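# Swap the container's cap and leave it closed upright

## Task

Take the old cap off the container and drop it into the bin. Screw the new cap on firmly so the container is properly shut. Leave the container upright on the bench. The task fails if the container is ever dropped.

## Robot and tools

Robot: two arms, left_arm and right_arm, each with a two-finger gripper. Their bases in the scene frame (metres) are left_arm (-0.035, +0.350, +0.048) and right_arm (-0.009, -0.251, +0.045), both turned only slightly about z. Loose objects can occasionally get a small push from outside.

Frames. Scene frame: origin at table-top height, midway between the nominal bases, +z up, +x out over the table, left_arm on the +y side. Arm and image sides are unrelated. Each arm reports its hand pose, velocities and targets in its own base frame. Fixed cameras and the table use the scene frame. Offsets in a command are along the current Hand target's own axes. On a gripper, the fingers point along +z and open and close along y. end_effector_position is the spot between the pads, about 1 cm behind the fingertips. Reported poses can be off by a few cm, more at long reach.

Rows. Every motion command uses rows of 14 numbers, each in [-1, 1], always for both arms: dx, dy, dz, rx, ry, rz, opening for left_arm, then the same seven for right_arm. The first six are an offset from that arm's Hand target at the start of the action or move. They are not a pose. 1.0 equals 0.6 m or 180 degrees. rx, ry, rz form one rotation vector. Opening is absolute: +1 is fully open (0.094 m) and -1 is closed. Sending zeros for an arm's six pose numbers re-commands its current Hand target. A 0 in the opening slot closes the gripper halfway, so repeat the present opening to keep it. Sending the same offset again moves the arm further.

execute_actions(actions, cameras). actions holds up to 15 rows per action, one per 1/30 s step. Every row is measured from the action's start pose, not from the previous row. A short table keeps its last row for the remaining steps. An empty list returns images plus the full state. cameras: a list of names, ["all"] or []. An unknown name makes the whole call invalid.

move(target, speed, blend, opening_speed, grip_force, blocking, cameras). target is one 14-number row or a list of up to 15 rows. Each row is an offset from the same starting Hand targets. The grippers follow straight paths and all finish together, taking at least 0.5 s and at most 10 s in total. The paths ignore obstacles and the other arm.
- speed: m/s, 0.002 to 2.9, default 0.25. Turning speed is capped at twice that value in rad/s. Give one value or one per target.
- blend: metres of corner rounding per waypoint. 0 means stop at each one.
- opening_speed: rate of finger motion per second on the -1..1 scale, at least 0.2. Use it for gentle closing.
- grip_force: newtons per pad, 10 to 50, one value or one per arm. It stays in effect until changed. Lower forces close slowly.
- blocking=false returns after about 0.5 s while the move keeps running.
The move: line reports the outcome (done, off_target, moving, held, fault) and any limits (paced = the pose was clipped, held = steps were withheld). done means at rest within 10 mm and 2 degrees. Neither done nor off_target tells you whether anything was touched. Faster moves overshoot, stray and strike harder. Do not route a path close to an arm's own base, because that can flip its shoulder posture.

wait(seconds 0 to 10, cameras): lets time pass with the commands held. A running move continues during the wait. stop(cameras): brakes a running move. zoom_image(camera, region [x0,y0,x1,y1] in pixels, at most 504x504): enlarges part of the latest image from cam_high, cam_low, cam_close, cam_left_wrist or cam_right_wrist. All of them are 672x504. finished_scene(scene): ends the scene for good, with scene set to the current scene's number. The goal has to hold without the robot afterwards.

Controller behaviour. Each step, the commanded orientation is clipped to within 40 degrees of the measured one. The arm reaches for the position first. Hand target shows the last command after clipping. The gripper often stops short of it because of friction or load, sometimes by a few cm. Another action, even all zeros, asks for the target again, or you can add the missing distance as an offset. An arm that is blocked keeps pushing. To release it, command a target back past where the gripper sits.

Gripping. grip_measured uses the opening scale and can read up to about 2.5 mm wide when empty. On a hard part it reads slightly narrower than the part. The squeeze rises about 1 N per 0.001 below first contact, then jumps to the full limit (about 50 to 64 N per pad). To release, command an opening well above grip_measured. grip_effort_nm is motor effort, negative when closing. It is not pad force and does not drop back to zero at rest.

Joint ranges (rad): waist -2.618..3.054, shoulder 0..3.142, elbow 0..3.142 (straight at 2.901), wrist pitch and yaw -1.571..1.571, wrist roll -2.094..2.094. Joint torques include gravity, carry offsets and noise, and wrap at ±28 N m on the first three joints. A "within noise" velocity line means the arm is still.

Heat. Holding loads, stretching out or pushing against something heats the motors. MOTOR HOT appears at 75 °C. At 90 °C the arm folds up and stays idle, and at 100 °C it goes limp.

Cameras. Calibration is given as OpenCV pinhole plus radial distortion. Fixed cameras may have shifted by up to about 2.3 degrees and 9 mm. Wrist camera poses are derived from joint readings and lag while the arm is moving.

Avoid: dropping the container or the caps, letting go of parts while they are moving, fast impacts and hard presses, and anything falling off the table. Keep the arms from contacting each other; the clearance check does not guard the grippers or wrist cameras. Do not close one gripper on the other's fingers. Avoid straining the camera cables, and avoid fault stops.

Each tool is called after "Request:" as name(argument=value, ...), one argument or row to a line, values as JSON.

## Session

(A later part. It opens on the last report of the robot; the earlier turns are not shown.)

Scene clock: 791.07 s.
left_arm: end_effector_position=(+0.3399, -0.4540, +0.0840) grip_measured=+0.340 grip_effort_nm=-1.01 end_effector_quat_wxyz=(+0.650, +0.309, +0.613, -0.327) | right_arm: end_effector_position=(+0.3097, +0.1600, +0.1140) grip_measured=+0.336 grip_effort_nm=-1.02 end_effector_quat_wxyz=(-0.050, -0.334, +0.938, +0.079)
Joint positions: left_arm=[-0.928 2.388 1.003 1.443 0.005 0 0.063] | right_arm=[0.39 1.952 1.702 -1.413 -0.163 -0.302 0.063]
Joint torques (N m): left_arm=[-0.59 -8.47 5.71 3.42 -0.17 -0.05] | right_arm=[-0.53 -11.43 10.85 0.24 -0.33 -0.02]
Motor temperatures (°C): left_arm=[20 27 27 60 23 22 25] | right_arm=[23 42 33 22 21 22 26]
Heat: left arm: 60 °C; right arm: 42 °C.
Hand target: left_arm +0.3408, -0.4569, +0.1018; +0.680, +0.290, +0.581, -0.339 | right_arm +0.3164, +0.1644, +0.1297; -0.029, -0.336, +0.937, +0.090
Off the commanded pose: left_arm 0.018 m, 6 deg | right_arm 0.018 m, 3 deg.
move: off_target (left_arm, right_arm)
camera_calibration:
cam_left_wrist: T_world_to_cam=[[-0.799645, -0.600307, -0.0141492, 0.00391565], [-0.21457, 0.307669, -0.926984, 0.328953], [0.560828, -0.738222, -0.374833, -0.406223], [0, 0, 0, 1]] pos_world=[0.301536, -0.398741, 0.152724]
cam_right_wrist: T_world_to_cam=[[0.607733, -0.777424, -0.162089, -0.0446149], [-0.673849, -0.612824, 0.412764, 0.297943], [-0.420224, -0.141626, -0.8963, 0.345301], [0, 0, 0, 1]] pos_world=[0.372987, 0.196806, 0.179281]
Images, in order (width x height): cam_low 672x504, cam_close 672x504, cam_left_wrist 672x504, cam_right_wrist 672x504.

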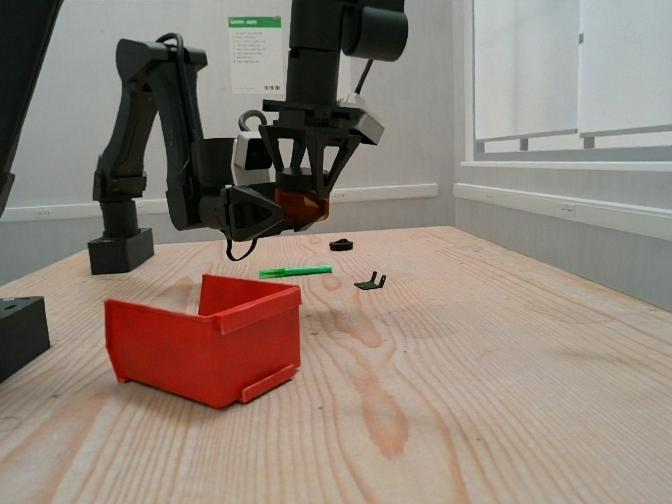

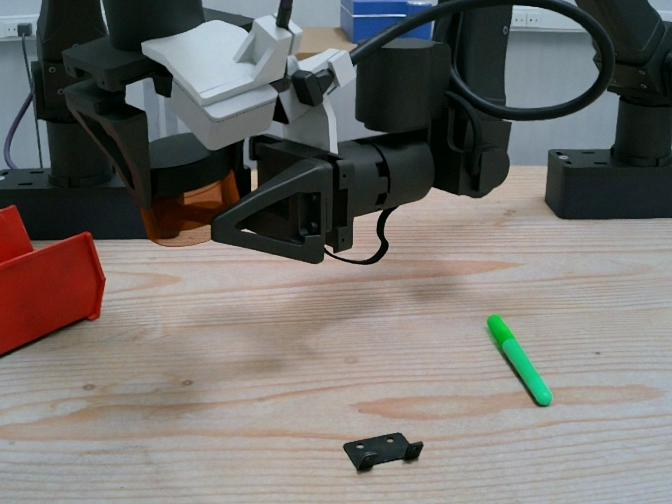

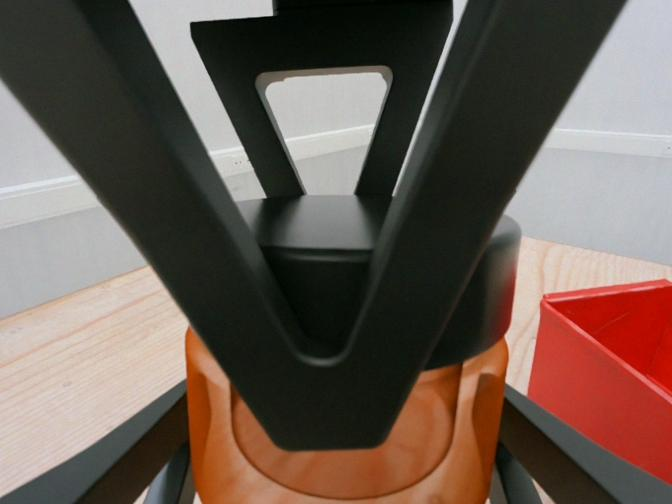

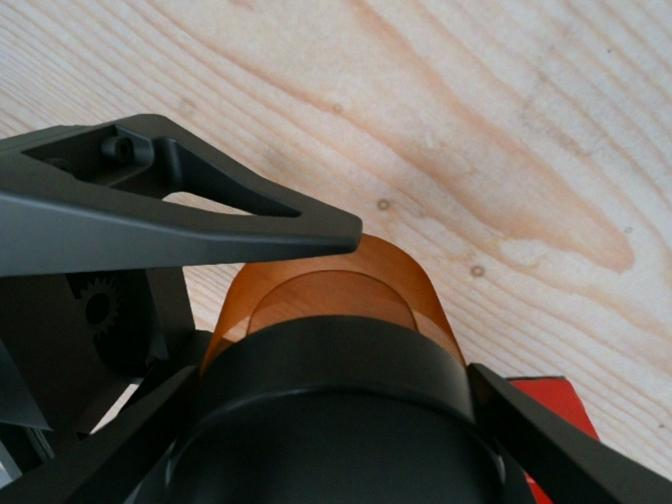

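Request:
move(
  target=[0,0,0,0,0,0,0.2,0,0,0,0,0,0,0.5],
  speed=0.03,
  opening_speed=0.5,
  cameras=["cam_low","cam_close","cam_left_wrist","cam_right_wrist"],
)

Request:
zoom_image(
  camera="cam_low",
  region=[230, 120, 360, 245],
)

Request:
zoom_image(
  camera="cam_close",
  region=[90, 60, 340, 270],
)

Scene clock: 792.60 s.
left_arm: end_effector_position=(+0.3396, -0.4537, +0.0783) grip_measured=+0.340 grip_effort_nm=-1.01 end_effector_quat_wxyz=(+0.646, +0.311, +0.616, -0.325) | right_arm: end_effector_position=(+0.3111, +0.1613, +0.1167) grip_measured=+0.498 grip_effort_nm=0.12 end_effector_quat_wxyz=(-0.046, -0.334, +0.938, +0.081)
Joint positions: left_arm=[-0.928 2.399 1.003 1.443 0.005 0 0.063] | right_arm=[0.39 1.952 1.712 -1.417 -0.166 -0.302 0.07]
Joint torques (N m): left_arm=[-0.65 -9.14 5.65 3.39 -0.18 0.01] | right_arm=[-0.5 -11.36 9.96 0.29 -0.31 -0.02]
Motor temperatures (°C): left_arm=[20 27 27 60 23 22 25] | right_arm=[23 42 33 22 21 22 26]
Heat: left arm: 60 °C; right arm: 42 °C.
Hand target: left_arm +0.3408, -0.4569, +0.1018; +0.680, +0.290, +0.581, -0.339 | right_arm +0.3164, +0.1644, +0.1298; -0.029, -0.335, +0.937, +0.090
Off the commanded pose: left_arm 0.024 m, 6 deg | right_arm 0.014 m, 2 deg.
move: off_target (left_arm, right_arm)
camera_calibration:
cam_left_wrist: T_world_to_cam=[[-0.799734, -0.600186, -0.0142163, 0.00391118], [-0.220265, 0.315362, -0.923055, 0.328745], [0.558488, -0.735067, -0.384405, -0.405028], [0, 0, 0, 1]] pos_world=[0.301742, -0.399049, 0.14781]
cam_right_wrist: T_world_to_cam=[[0.608347, -0.776588, -0.163783, -0.0441616], [-0.676171, -0.615183, 0.405391, 0.300557], [-0.415579, -0.135873, -0.899351, 0.346417], [0, 0, 0, 1]] pos_world=[0.374057, 0.197671, 0.182474]
Images, in order (width x height): cam_low 672x504, cam_close 672x504, cam_left_wrist 672x504, cam_right_wrist 672x504.

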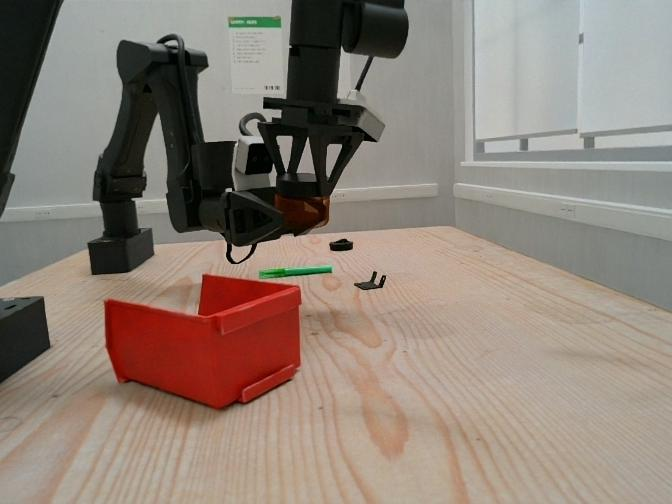

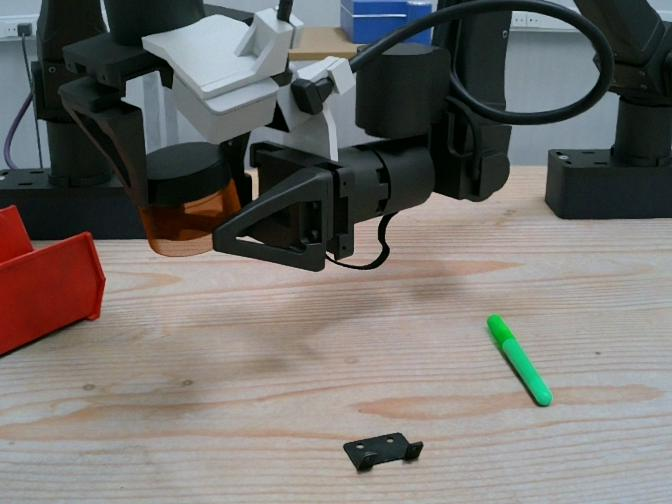

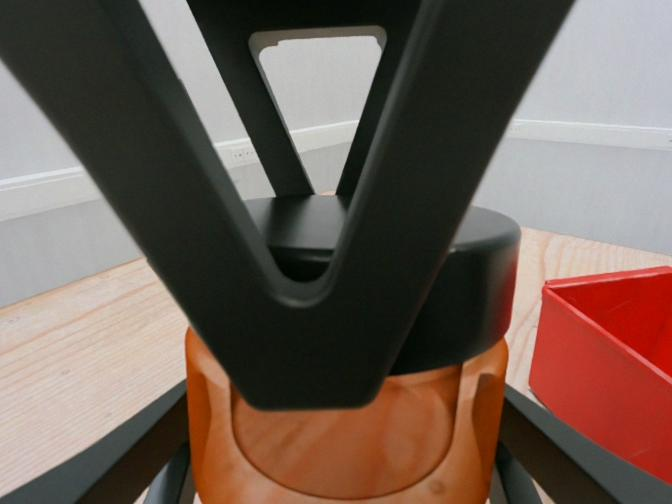

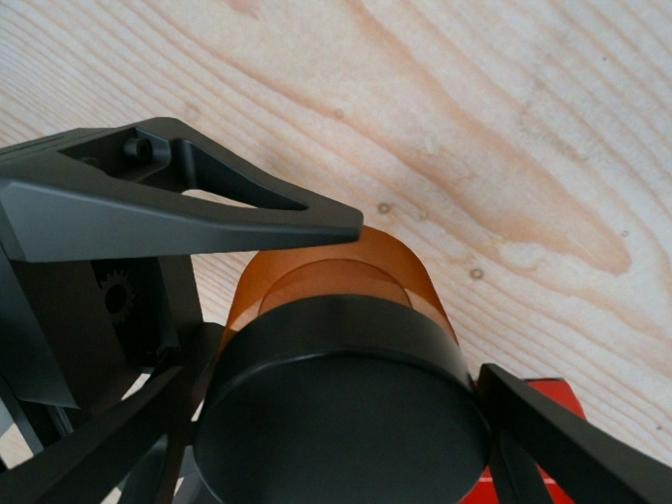

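Scaled by 3.877 from the camera's 672x504 image, which has a finer 960x720 frame.

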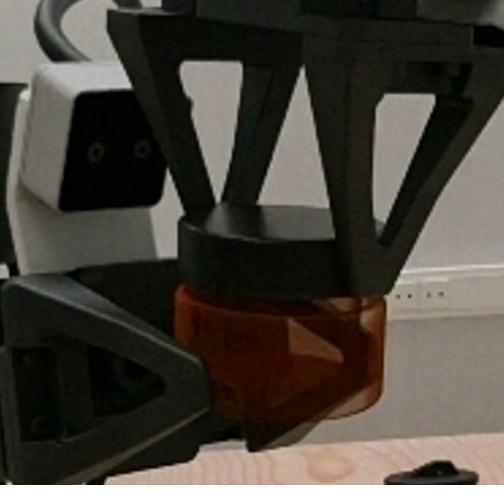

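Scaled by 2.016 from the camera's 672x504 image, which has a finer 960x720 frame.

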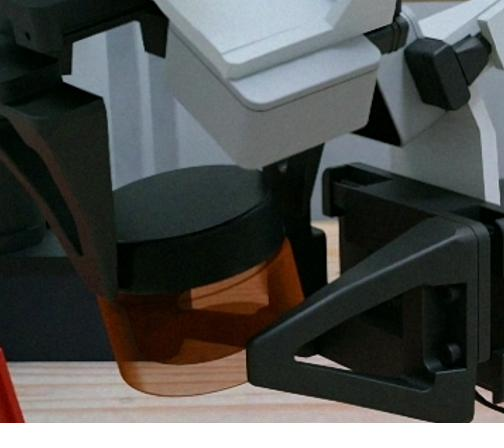

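Request:
move(
  target=[0,0,0,0,0,0,0.2,0,0,-0.0067,-0.0108,-0.0083,0,0.5],
  speed=0.03,
  cameras=["cam_low","cam_close","cam_right_wrist"],
)

Request:
zoom_image(
  camera="cam_low",
  region=[230, 80, 380, 245],
)

Request:
zoom_image(
  camera="cam_close",
  region=[40, 20, 290, 270],
)

Scene clock: 797.40 s.
left_arm: end_effector_position=(+0.3396, -0.4537, +0.0783) grip_measured=+0.340 grip_effort_nm=-1.01 end_effector_quat_wxyz=(+0.646, +0.311, +0.616, -0.325) | right_arm: end_effector_position=(+0.3121, +0.1609, +0.1179) grip_measured=+0.498 grip_effort_nm=0.12 end_effector_quat_wxyz=(-0.045, -0.331, +0.937, +0.101)
Joint positions: left_arm=[-0.928 2.399 1.003 1.443 0.005 0 0.063] | right_arm=[0.369 1.952 1.712 -1.417 -0.204 -0.32 0.07]
Joint torques (N m): left_arm=[-0.47 -9.18 5.71 3.38 -0.2 -0.04] | right_arm=[-0.53 -12.55 9.33 0.32 -0.32 -0.03]
Motor temperatures (°C): left_arm=[20 27 27 61 23 22 25] | right_arm=[23 42 33 22 21 22 25]
Heat: left arm: 61 °C; right arm: 42 °C.
Hand target: left_arm +0.3408, -0.4569, +0.1018; +0.680, +0.290, +0.581, -0.339 | right_arm +0.3169, +0.1638, +0.1337; -0.022, -0.334, +0.936, +0.111
Off the commanded pose: left_arm 0.024 m, 6 deg | right_arm 0.017 m, 3 deg.
move: off_target (left_arm, right_arm)
camera_calibration:
cam_right_wrist: T_world_to_cam=[[0.600794, -0.773997, -0.199937, -0.038677], [-0.675806, -0.625358, 0.390146, 0.303812], [-0.427004, -0.0992788, -0.898783, 0.345569], [0, 0, 0, 1]] pos_world=[0.376114, 0.194363, 0.184327]
Images, in order (width x height): cam_low 672x504, cam_close 672x504, cam_right_wrist 672x504.

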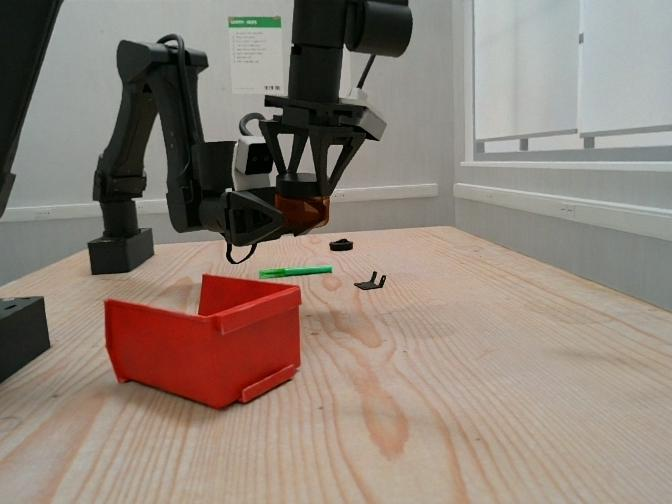

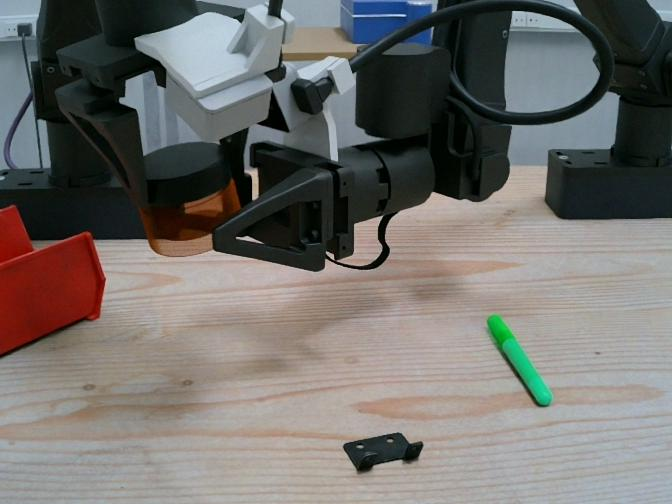

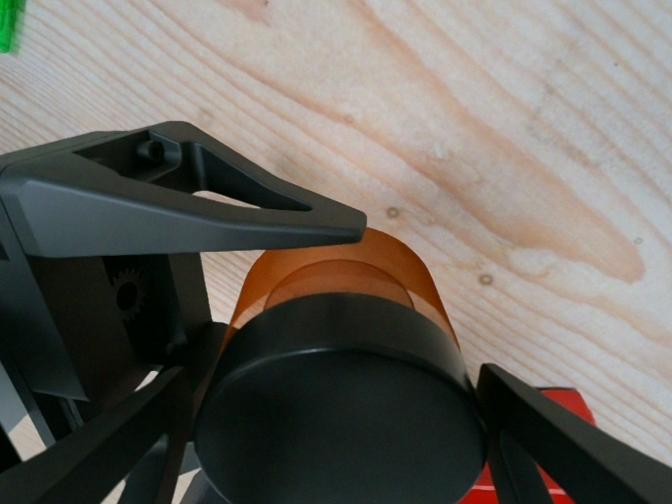

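Scaled by 3.055 from the camera's 672x504 image, which has a finer 960x720 frame.

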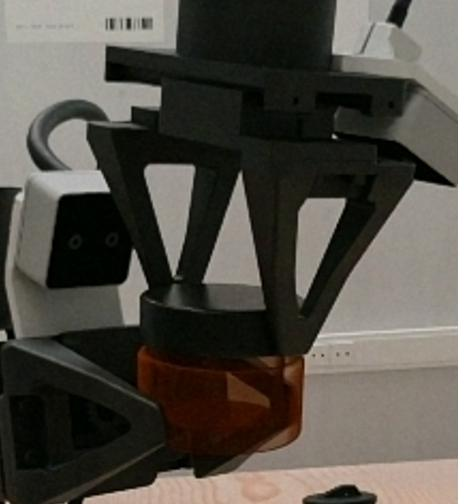

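Scaled by 2.016 from the camera's 672x504 image, which has a finer 960x720 frame.

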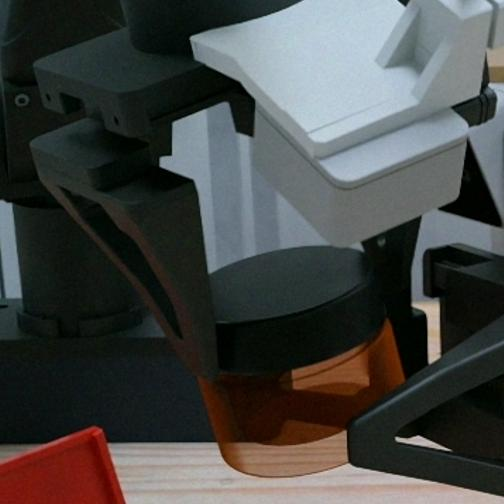

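Request:
zoom_image(
  camera="cam_close",
  region=[120, 120, 270, 270],
)

Request:
zoom_image(
  camera="cam_low",
  region=[265, 165, 345, 245],
)

Request:
execute_actions(
  actions=[],
  cameras=["cam_left_wrist"],
)

Scaled by 3.360 from the camera's 672x504 image, which has a finer 960x720 frame.

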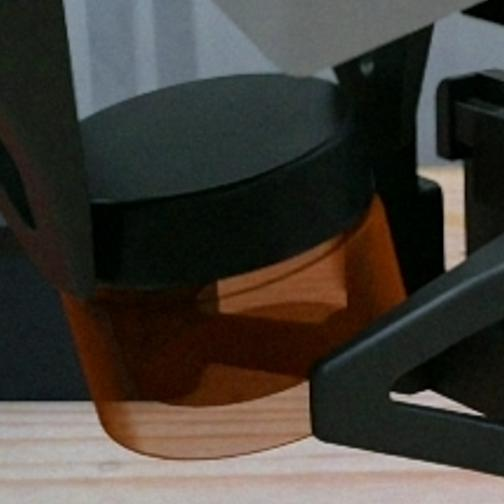

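Scaled by 6.300 from the camera's 672x504 image, which has a finer 960x720 frame.

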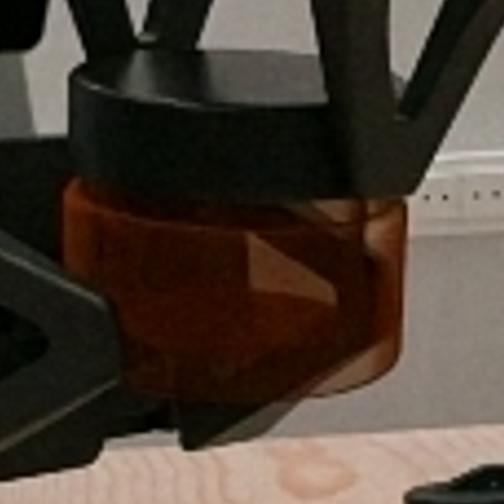

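Scene clock: 798.73 s.
left_arm: end_effector_position=(+0.3396, -0.4537, +0.0783) grip_measured=+0.340 grip_effort_nm=-1.01 end_effector_quat_wxyz=(+0.646, +0.311, +0.616, -0.325) | right_arm: end_effector_position=(+0.3121, +0.1610, +0.1180) grip_measured=+0.498 grip_effort_nm=0.12 end_effector_quat_wxyz=(-0.045, -0.331, +0.937, +0.101)
Joint positions: left_arm=[-0.928 2.399 1.003 1.443 0.005 0 0.063] | right_arm=[0.369 1.952 1.712 -1.417 -0.205 -0.32 0.07]
Joint velocities: within noise
Joint torques (N m): left_arm=[-0.75 -9.29 5.61 3.44 -0.19 -0.03] | right_arm=[-0.53 -12.52 9.35 0.32 -0.32 -0.03]
Motor temperatures (°C): left_arm=[20 27 27 61 23 22 25] | right_arm=[23 42 33 22 21 22 25]
Heat: left arm: 61 °C; right arm: 42 °C.
Hand target: left_arm +0.3408, -0.4569, +0.1018; +0.680, +0.290, +0.581, -0.339 | right_arm +0.3169, +0.1638, +0.1337; -0.022, -0.334, +0.936, +0.111
Tool commands: left_gripper/opening=+0.2 right_gripper/opening=+0.5
Off the commanded pose: left_arm 0.024 m, 6 deg | right_arm 0.017 m, 3 deg.
camera_calibration:
cam_left_wrist: T_world_to_cam=[[-0.799734, -0.600186, -0.0142163, 0.00391118], [-0.220265, 0.315362, -0.923055, 0.328745], [0.558488, -0.735067, -0.384405, -0.405028], [0, 0, 0, 1]] pos_world=[0.301742, -0.399049, 0.14781]
Images, in order (width x height): cam_left_wrist 672x504.

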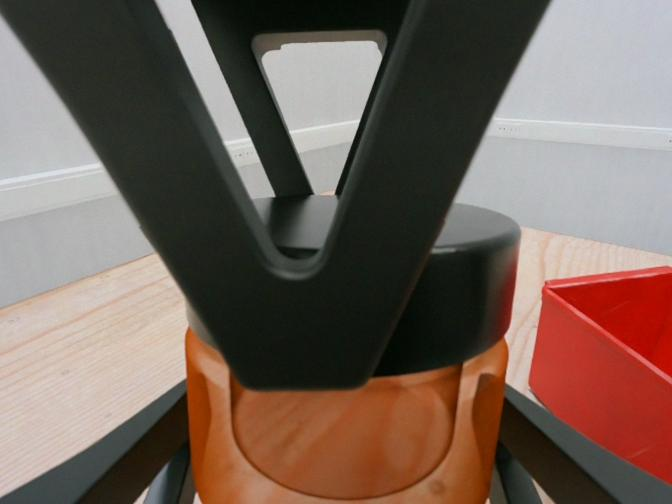

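Request:
execute_actions(
  actions=[],
  cameras=["cam_close", "cam_low", "cam_high"],
)

Request:
zoom_image(
  camera="cam_close",
  region=[40, 0, 290, 190],
)

Request:
zoom_image(
  camera="cam_low",
  region=[230, 0, 430, 150],
)

Scene clock: 801.17 s.
left_arm: end_effector_position=(+0.3396, -0.4537, +0.0783) grip_measured=+0.340 grip_effort_nm=-1.01 end_effector_quat_wxyz=(+0.646, +0.311, +0.616, -0.325) | right_arm: end_effector_position=(+0.3121, +0.1610, +0.1180) grip_measured=+0.498 grip_effort_nm=0.12 end_effector_quat_wxyz=(-0.045, -0.331, +0.937, +0.101)
Joint positions: left_arm=[-0.928 2.399 1.003 1.443 0.005 0 0.063] | right_arm=[0.369 1.952 1.712 -1.417 -0.205 -0.32 0.07]
Joint velocities: within noise
Joint torques (N m): left_arm=[-0.68 -9.29 5.39 3.42 -0.14 0] | right_arm=[-0.55 -12.51 9.35 0.32 -0.32 -0.03]
Motor temperatures (°C): left_arm=[20 27 27 62 23 22 26] | right_arm=[23 42 33 22 21 22 25]
Heat: left arm: 62 °C; right arm: 42 °C.
Hand target: left_arm +0.3408, -0.4569, +0.1018; +0.680, +0.290, +0.581, -0.339 | right_arm +0.3169, +0.1638, +0.1337; -0.022, -0.334, +0.936, +0.111
Tool commands: left_gripper/opening=+0.2 right_gripper/opening=+0.5
Off the commanded pose: left_arm 0.024 m, 6 deg | right_arm 0.017 m, 3 deg.
Images, in order (width x height): cam_high 672x504, cam_low 672x504, cam_close 672x504.

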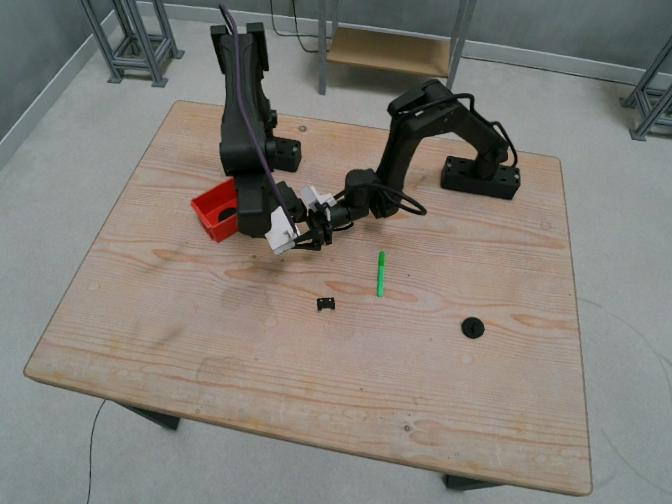

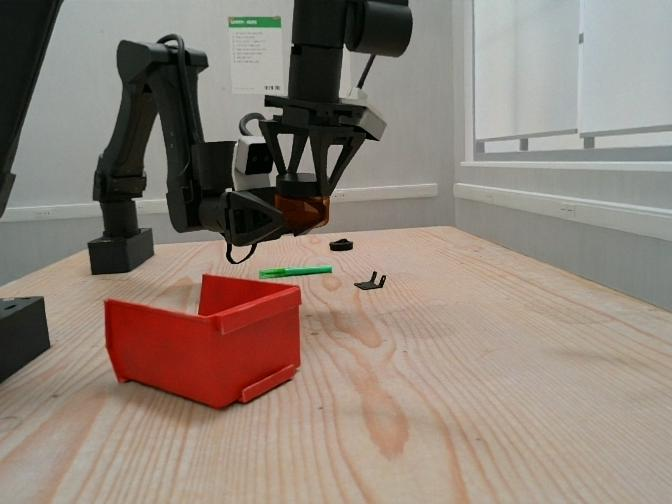

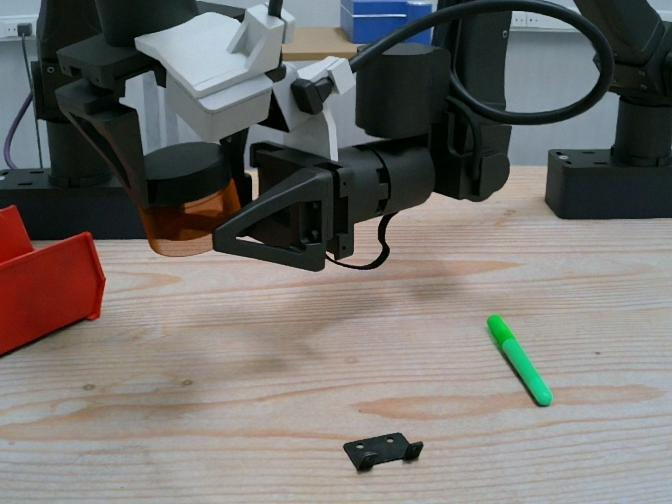

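Scaled by 2.016 from the camera's 672x504 image, which has a finer 960x720 frame.

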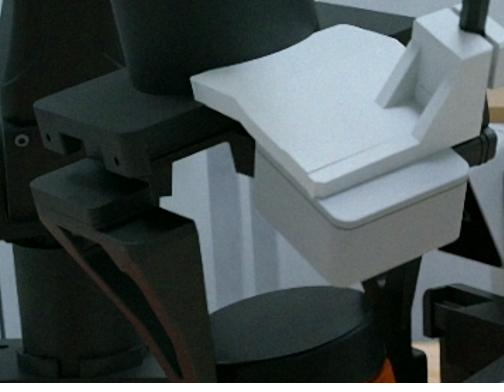

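Scaled by 2.520 from the camera's 672x504 image, which has a finer 960x720 frame.

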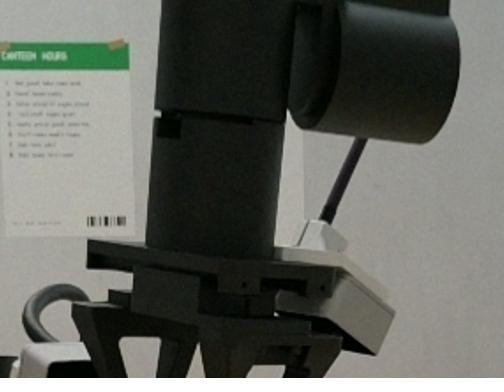

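Request:
move(
  target=[0,0,0,0,0,0,0.2,0,0,-0.0117,0,0,0,0.5],
  speed=0.03,
  cameras=["cam_low","cam_close","cam_right_wrist"],
)

Request:
zoom_image(
  camera="cam_low",
  region=[230, 80, 380, 245],
)

Scene clock: 813.70 s.
left_arm: end_effector_position=(+0.3396, -0.4537, +0.0783) grip_measured=+0.340 grip_effort_nm=-1.01 end_effector_quat_wxyz=(+0.646, +0.311, +0.616, -0.325) | right_arm: end_effector_position=(+0.3126, +0.1596, +0.1240) grip_measured=+0.498 grip_effort_nm=0.12 end_effector_quat_wxyz=(-0.045, -0.331, +0.937, +0.101)
Joint positions: left_arm=[-0.928 2.399 1.003 1.443 0.005 0 0.063] | right_arm=[0.365 1.952 1.736 -1.441 -0.205 -0.324 0.07]
Joint torques (N m): left_arm=[-0.55 -9.14 5.76 3.41 -0.23 0.01] | right_arm=[-0.55 -12.26 10 0.31 -0.32 -0.03]
Motor temperatures (°C): left_arm=[20 27 27 63 23 22 26] | right_arm=[23 42 33 22 21 22 25]
Heat: left arm: 63 °C; right arm: 42 °C.
Hand target: left_arm +0.3408, -0.4569, +0.1018; +0.680, +0.290, +0.581, -0.339 | right_arm +0.3177, +0.1624, +0.1406; -0.022, -0.334, +0.936, +0.111
Off the commanded pose: left_arm 0.024 m, 6 deg | right_arm 0.018 m, 3 deg.
move: off_target (left_arm, right_arm)
camera_calibration:
cam_right_wrist: T_world_to_cam=[[0.600932, -0.773663, -0.200813, -0.0386589], [-0.675767, -0.625936, 0.389286, 0.301146], [-0.426872, -0.0982314, -0.898961, 0.350872], [0, 0, 0, 1]] pos_world=[0.376513, 0.193056, 0.190426]
Images, in order (width x height): cam_low 672x504, cam_close 672x504, cam_right_wrist 672x504.

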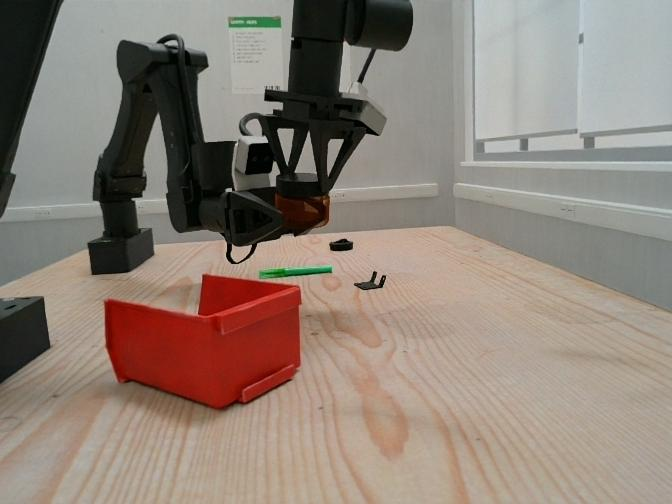

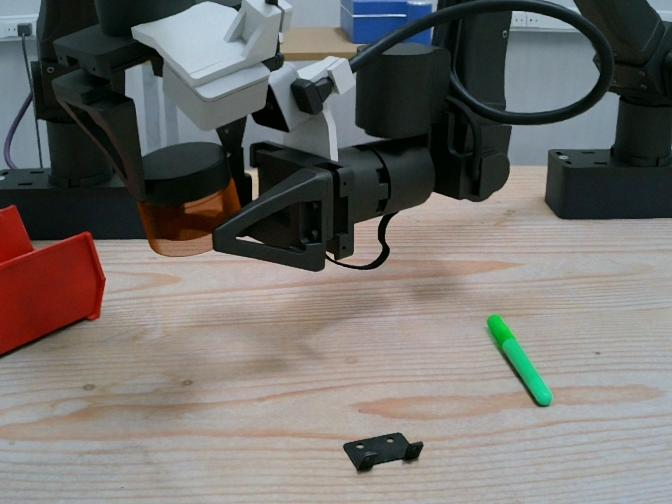

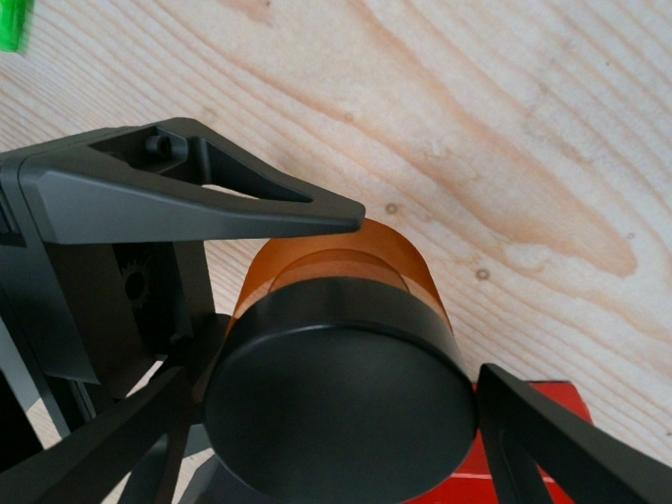

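Scaled by 3.055 from the camera's 672x504 image, which has a finer 960x720 frame.

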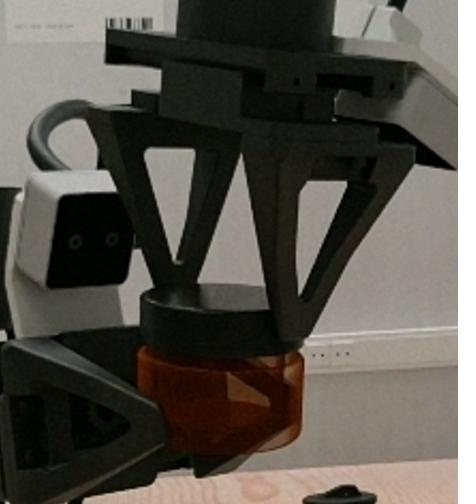

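Request:
move(
  target=[
    [0,0,0,0,0,0,0.2,0,0,-0.025,0,0,0,0.6],
    [0,0,0,0,0,0,0.2,0.006,0.002,0.037,0,0,0,0.6],
  ],
  speed=0.05,
  grip_force=[50, 25],
  cameras=["cam_low","cam_close","cam_right_wrist"],
)

Request:
zoom_image(
  camera="cam_low",
  region=[230, 80, 380, 245],
)

Scene clock: 818.43 s.
left_arm: end_effector_position=(+0.3396, -0.4537, +0.0783) grip_measured=+0.340 grip_effort_nm=-1.01 end_effector_quat_wxyz=(+0.646, +0.311, +0.616, -0.325) | right_arm: end_effector_position=(+0.3126, +0.1594, +0.1082) grip_measured=+0.598 grip_effort_nm=0.12 end_effector_quat_wxyz=(-0.045, -0.329, +0.938, +0.102)
Joint positions: left_arm=[-0.928 2.399 1.003 1.443 0.005 0 0.063] | right_arm=[0.363 1.952 1.673 -1.378 -0.206 -0.321 0.075]
Joint torques (N m): left_arm=[-0.4 -9.06 5.6 3.42 -0.19 -0.01] | right_arm=[0.75 -14.17 5.44 0.58 -0.32 0.08]
Motor temperatures (°C): left_arm=[20 27 27 64 23 22 26] | right_arm=[23 42 33 22 21 22 25]
Heat: left arm: 64 °C; right arm: 42 °C.
Hand target: left_arm +0.3408, -0.4569, +0.1018; +0.680, +0.290, +0.581, -0.339 | right_arm +0.3116, +0.1653, +0.1191; -0.022, -0.334, +0.936, +0.111
Off the commanded pose: left_arm 0.024 m, 6 deg | right_arm 0.012 m, 3 deg.
grip_force (N): 50, 25
move: off_target (left_arm, right_arm)
camera_calibration:
cam_right_wrist: T_world_to_cam=[[0.597567, -0.776088, -0.201497, -0.0406229], [-0.678057, -0.623244, 0.389623, 0.307408], [-0.427963, -0.0961996, -0.898662, 0.336705], [0, 0, 0, 1]] pos_world=[0.376812, 0.192454, 0.174625]
Images, in order (width x height): cam_low 672x504, cam_close 672x504, cam_right_wrist 672x504.

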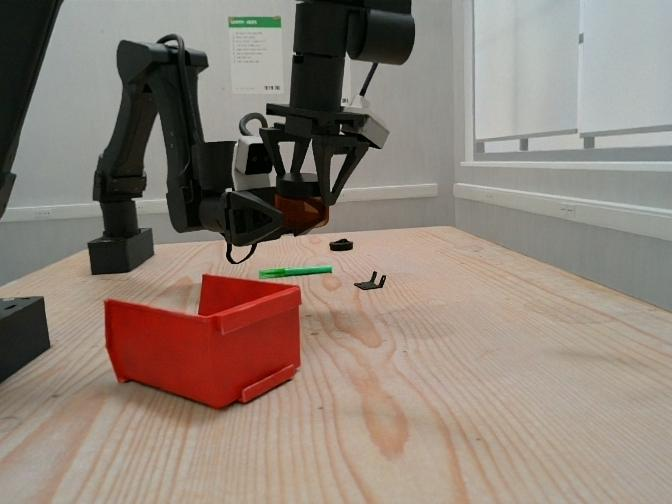

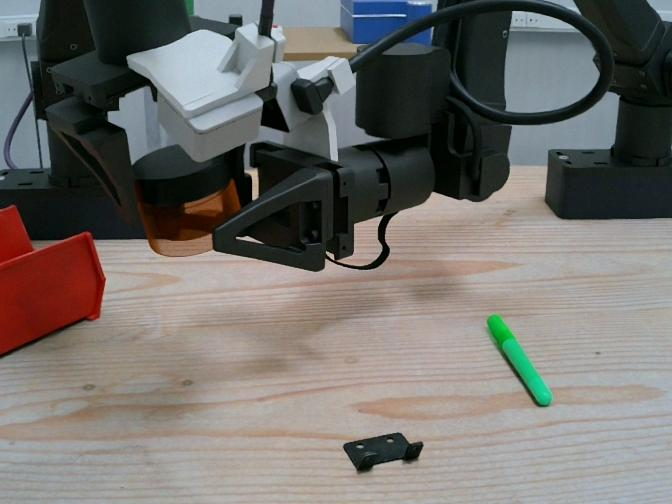

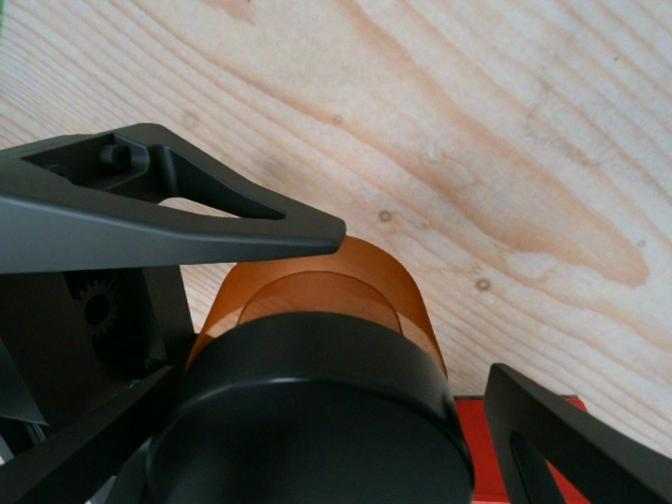

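Scaled by 3.055 from the camera's 672x504 image, which has a finer 960x720 frame.

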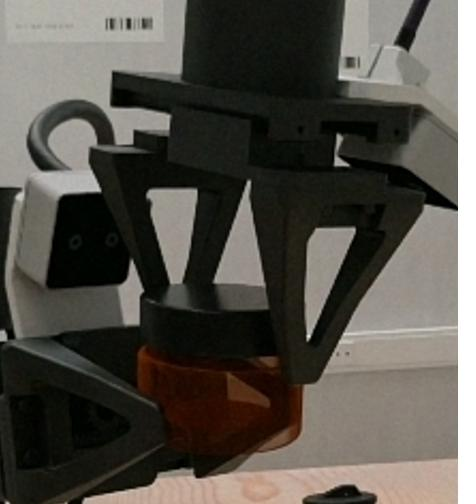

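Request:
move(
  target=[
    [0,0,0,0,0,0,0.2,0,0.0067,-0.052,0,0,0,0.6],
    [0,0,0,0,0,0,0.2,0,0.0067,-0.0267,0,0,0,0.6],
  ],
  speed=0.05,
  cameras=["cam_low","cam_close","cam_right_wrist"],
)

Request:
zoom_image(
  camera="cam_low",
  region=[230, 80, 380, 245],
)

Scene clock: 821.77 s.
left_arm: end_effector_position=(+0.3396, -0.4537, +0.0783) grip_measured=+0.340 grip_effort_nm=-1.01 end_effector_quat_wxyz=(+0.646, +0.311, +0.616, -0.325) | right_arm: end_effector_position=(+0.3124, +0.1594, +0.1243) grip_measured=+0.598 grip_effort_nm=0.12 end_effector_quat_wxyz=(-0.046, -0.329, +0.938, +0.102)
Joint positions: left_arm=[-0.928 2.399 1.003 1.443 0.005 0 0.063] | right_arm=[0.363 1.952 1.737 -1.443 -0.206 -0.321 0.075]
Joint torques (N m): left_arm=[-0.62 -9.16 5.57 3.44 -0.23 -0.02] | right_arm=[0.77 -14.26 5.45 0.55 -0.32 0.08]
Motor temperatures (°C): left_arm=[20 27 27 64 23 22 26] | right_arm=[23 42 33 22 21 22 24]
Heat: left arm: 64 °C; right arm: 42 °C.
Hand target: left_arm +0.3408, -0.4569, +0.1018; +0.680, +0.290, +0.581, -0.339 | right_arm +0.3110, +0.1652, +0.1356; -0.022, -0.334, +0.936, +0.111
Off the commanded pose: left_arm 0.024 m, 6 deg | right_arm 0.013 m, 3 deg.
grip_force (N): 50, 25
move: off_target (left_arm, right_arm)
camera_calibration:
cam_right_wrist: T_world_to_cam=[[0.596983, -0.776357, -0.20219, -0.0369389], [-0.67781, -0.622922, 0.390567, 0.300776], [-0.429168, -0.0961152, -0.898096, 0.351373], [0, 0, 0, 1]] pos_world=[0.376719, 0.192454, 0.190625]
Images, in order (width x height): cam_low 672x504, cam_close 672x504, cam_right_wrist 672x504.

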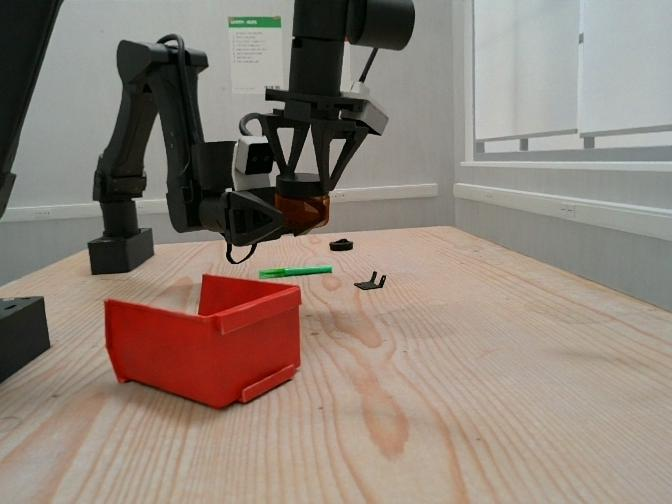

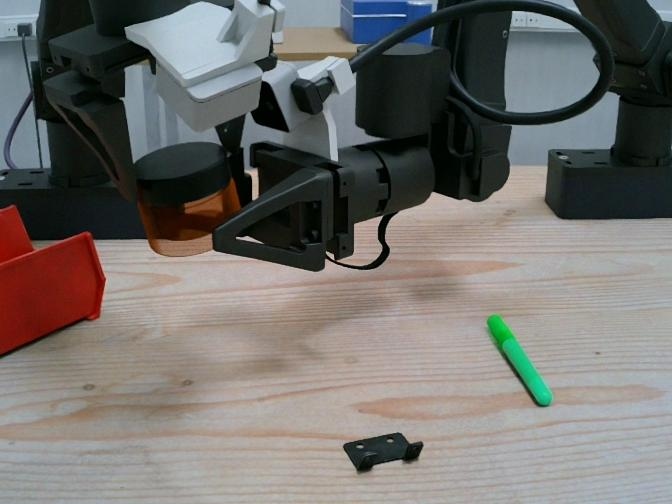

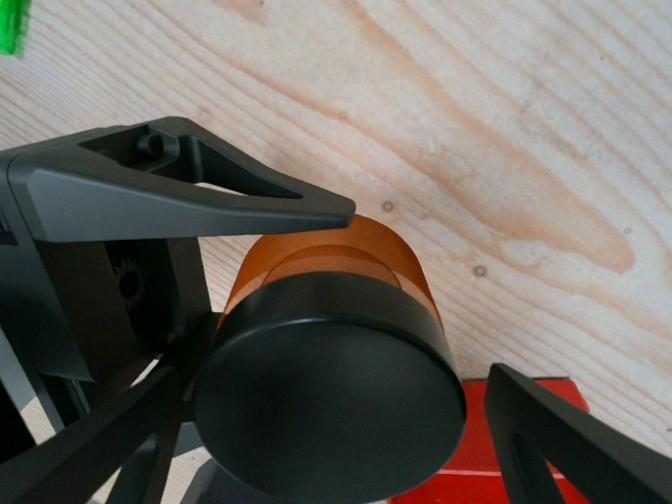

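Scaled by 3.055 from the camera's 672x504 image, which has a finer 960x720 frame.

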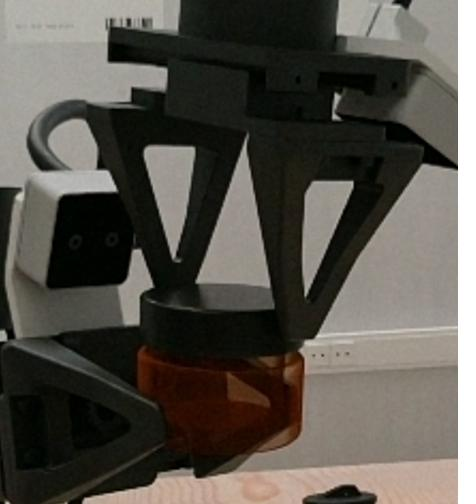

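Request:
move(
  target=[0,0,0,0,0,0,0.2,0,0,0,0,0,0,0.2],
  speed=0.03,
  cameras=["cam_low","cam_right_wrist"],
)

Request:
zoom_image(
  camera="cam_low",
  region=[230, 80, 380, 245],
)

Scene clock: 823.13 s.
left_arm: end_effector_position=(+0.3396, -0.4537, +0.0783) grip_measured=+0.340 grip_effort_nm=-1.01 end_effector_quat_wxyz=(+0.646, +0.311, +0.616, -0.325) | right_arm: end_effector_position=(+0.3124, +0.1602, +0.1244) grip_measured=+0.348 grip_effort_nm=-0.50 end_effector_quat_wxyz=(-0.045, -0.329, +0.938, +0.104)
Joint positions: left_arm=[-0.928 2.399 1.003 1.443 0.005 0 0.063] | right_arm=[0.363 1.952 1.737 -1.442 -0.21 -0.321 0.063]
Joint torques (N m): left_arm=[-0.57 -9.33 5.52 3.43 -0.19 -0.03] | right_arm=[0.79 -14.28 5.45 0.54 -0.28 0.09]
Motor temperatures (°C): left_arm=[20 27 27 64 23 22 26] | right_arm=[23 42 33 22 21 22 24]
Heat: left arm: 64 °C; right arm: 42 °C.
Hand target: left_arm +0.3408, -0.4569, +0.1018; +0.680, +0.290, +0.581, -0.339 | right_arm +0.3109, +0.1653, +0.1356; -0.022, -0.334, +0.936, +0.111
Off the commanded pose: left_arm 0.024 m, 6 deg | right_arm 0.012 m, 3 deg.
grip_force (N): 50, 25
move: off_target (left_arm, right_arm)
camera_calibration:
cam_right_wrist: T_world_to_cam=[[0.596327, -0.775937, -0.205708, -0.0356929], [-0.678095, -0.624061, 0.388247, 0.301768], [-0.42963, -0.0920322, -0.898303, 0.35102], [0, 0, 0, 1]] pos_world=[0.37672, 0.192931, 0.190819]
Images, in order (width x height): cam_low 672x504, cam_right_wrist 672x504.

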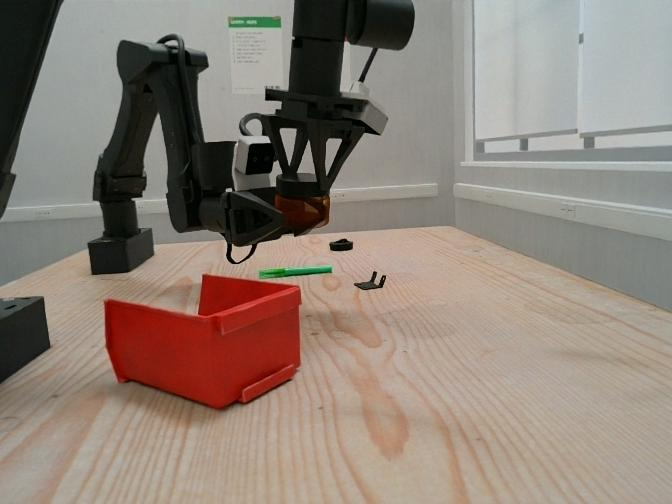

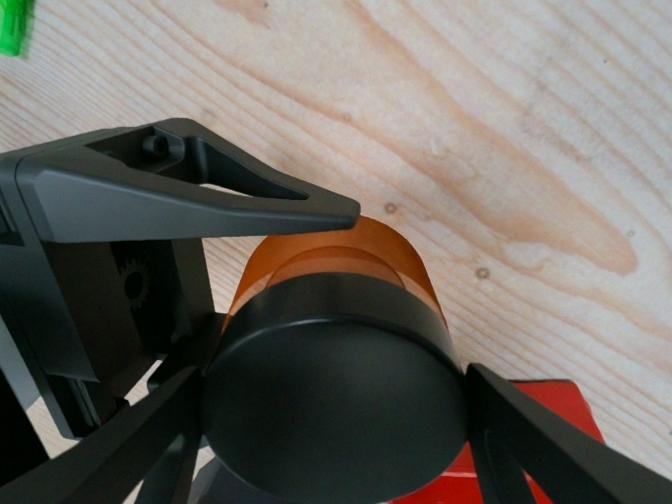

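Scaled by 3.055 from the camera's 672x504 image, which has a finer 960x720 frame.

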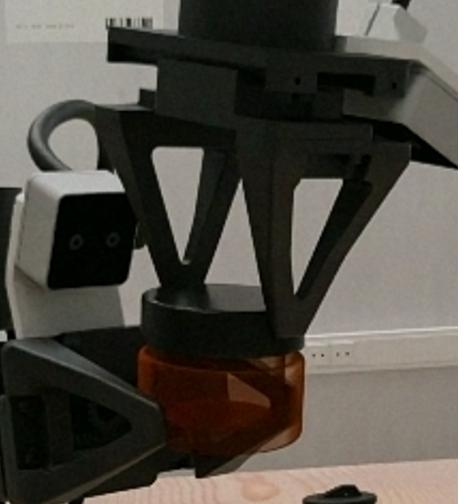

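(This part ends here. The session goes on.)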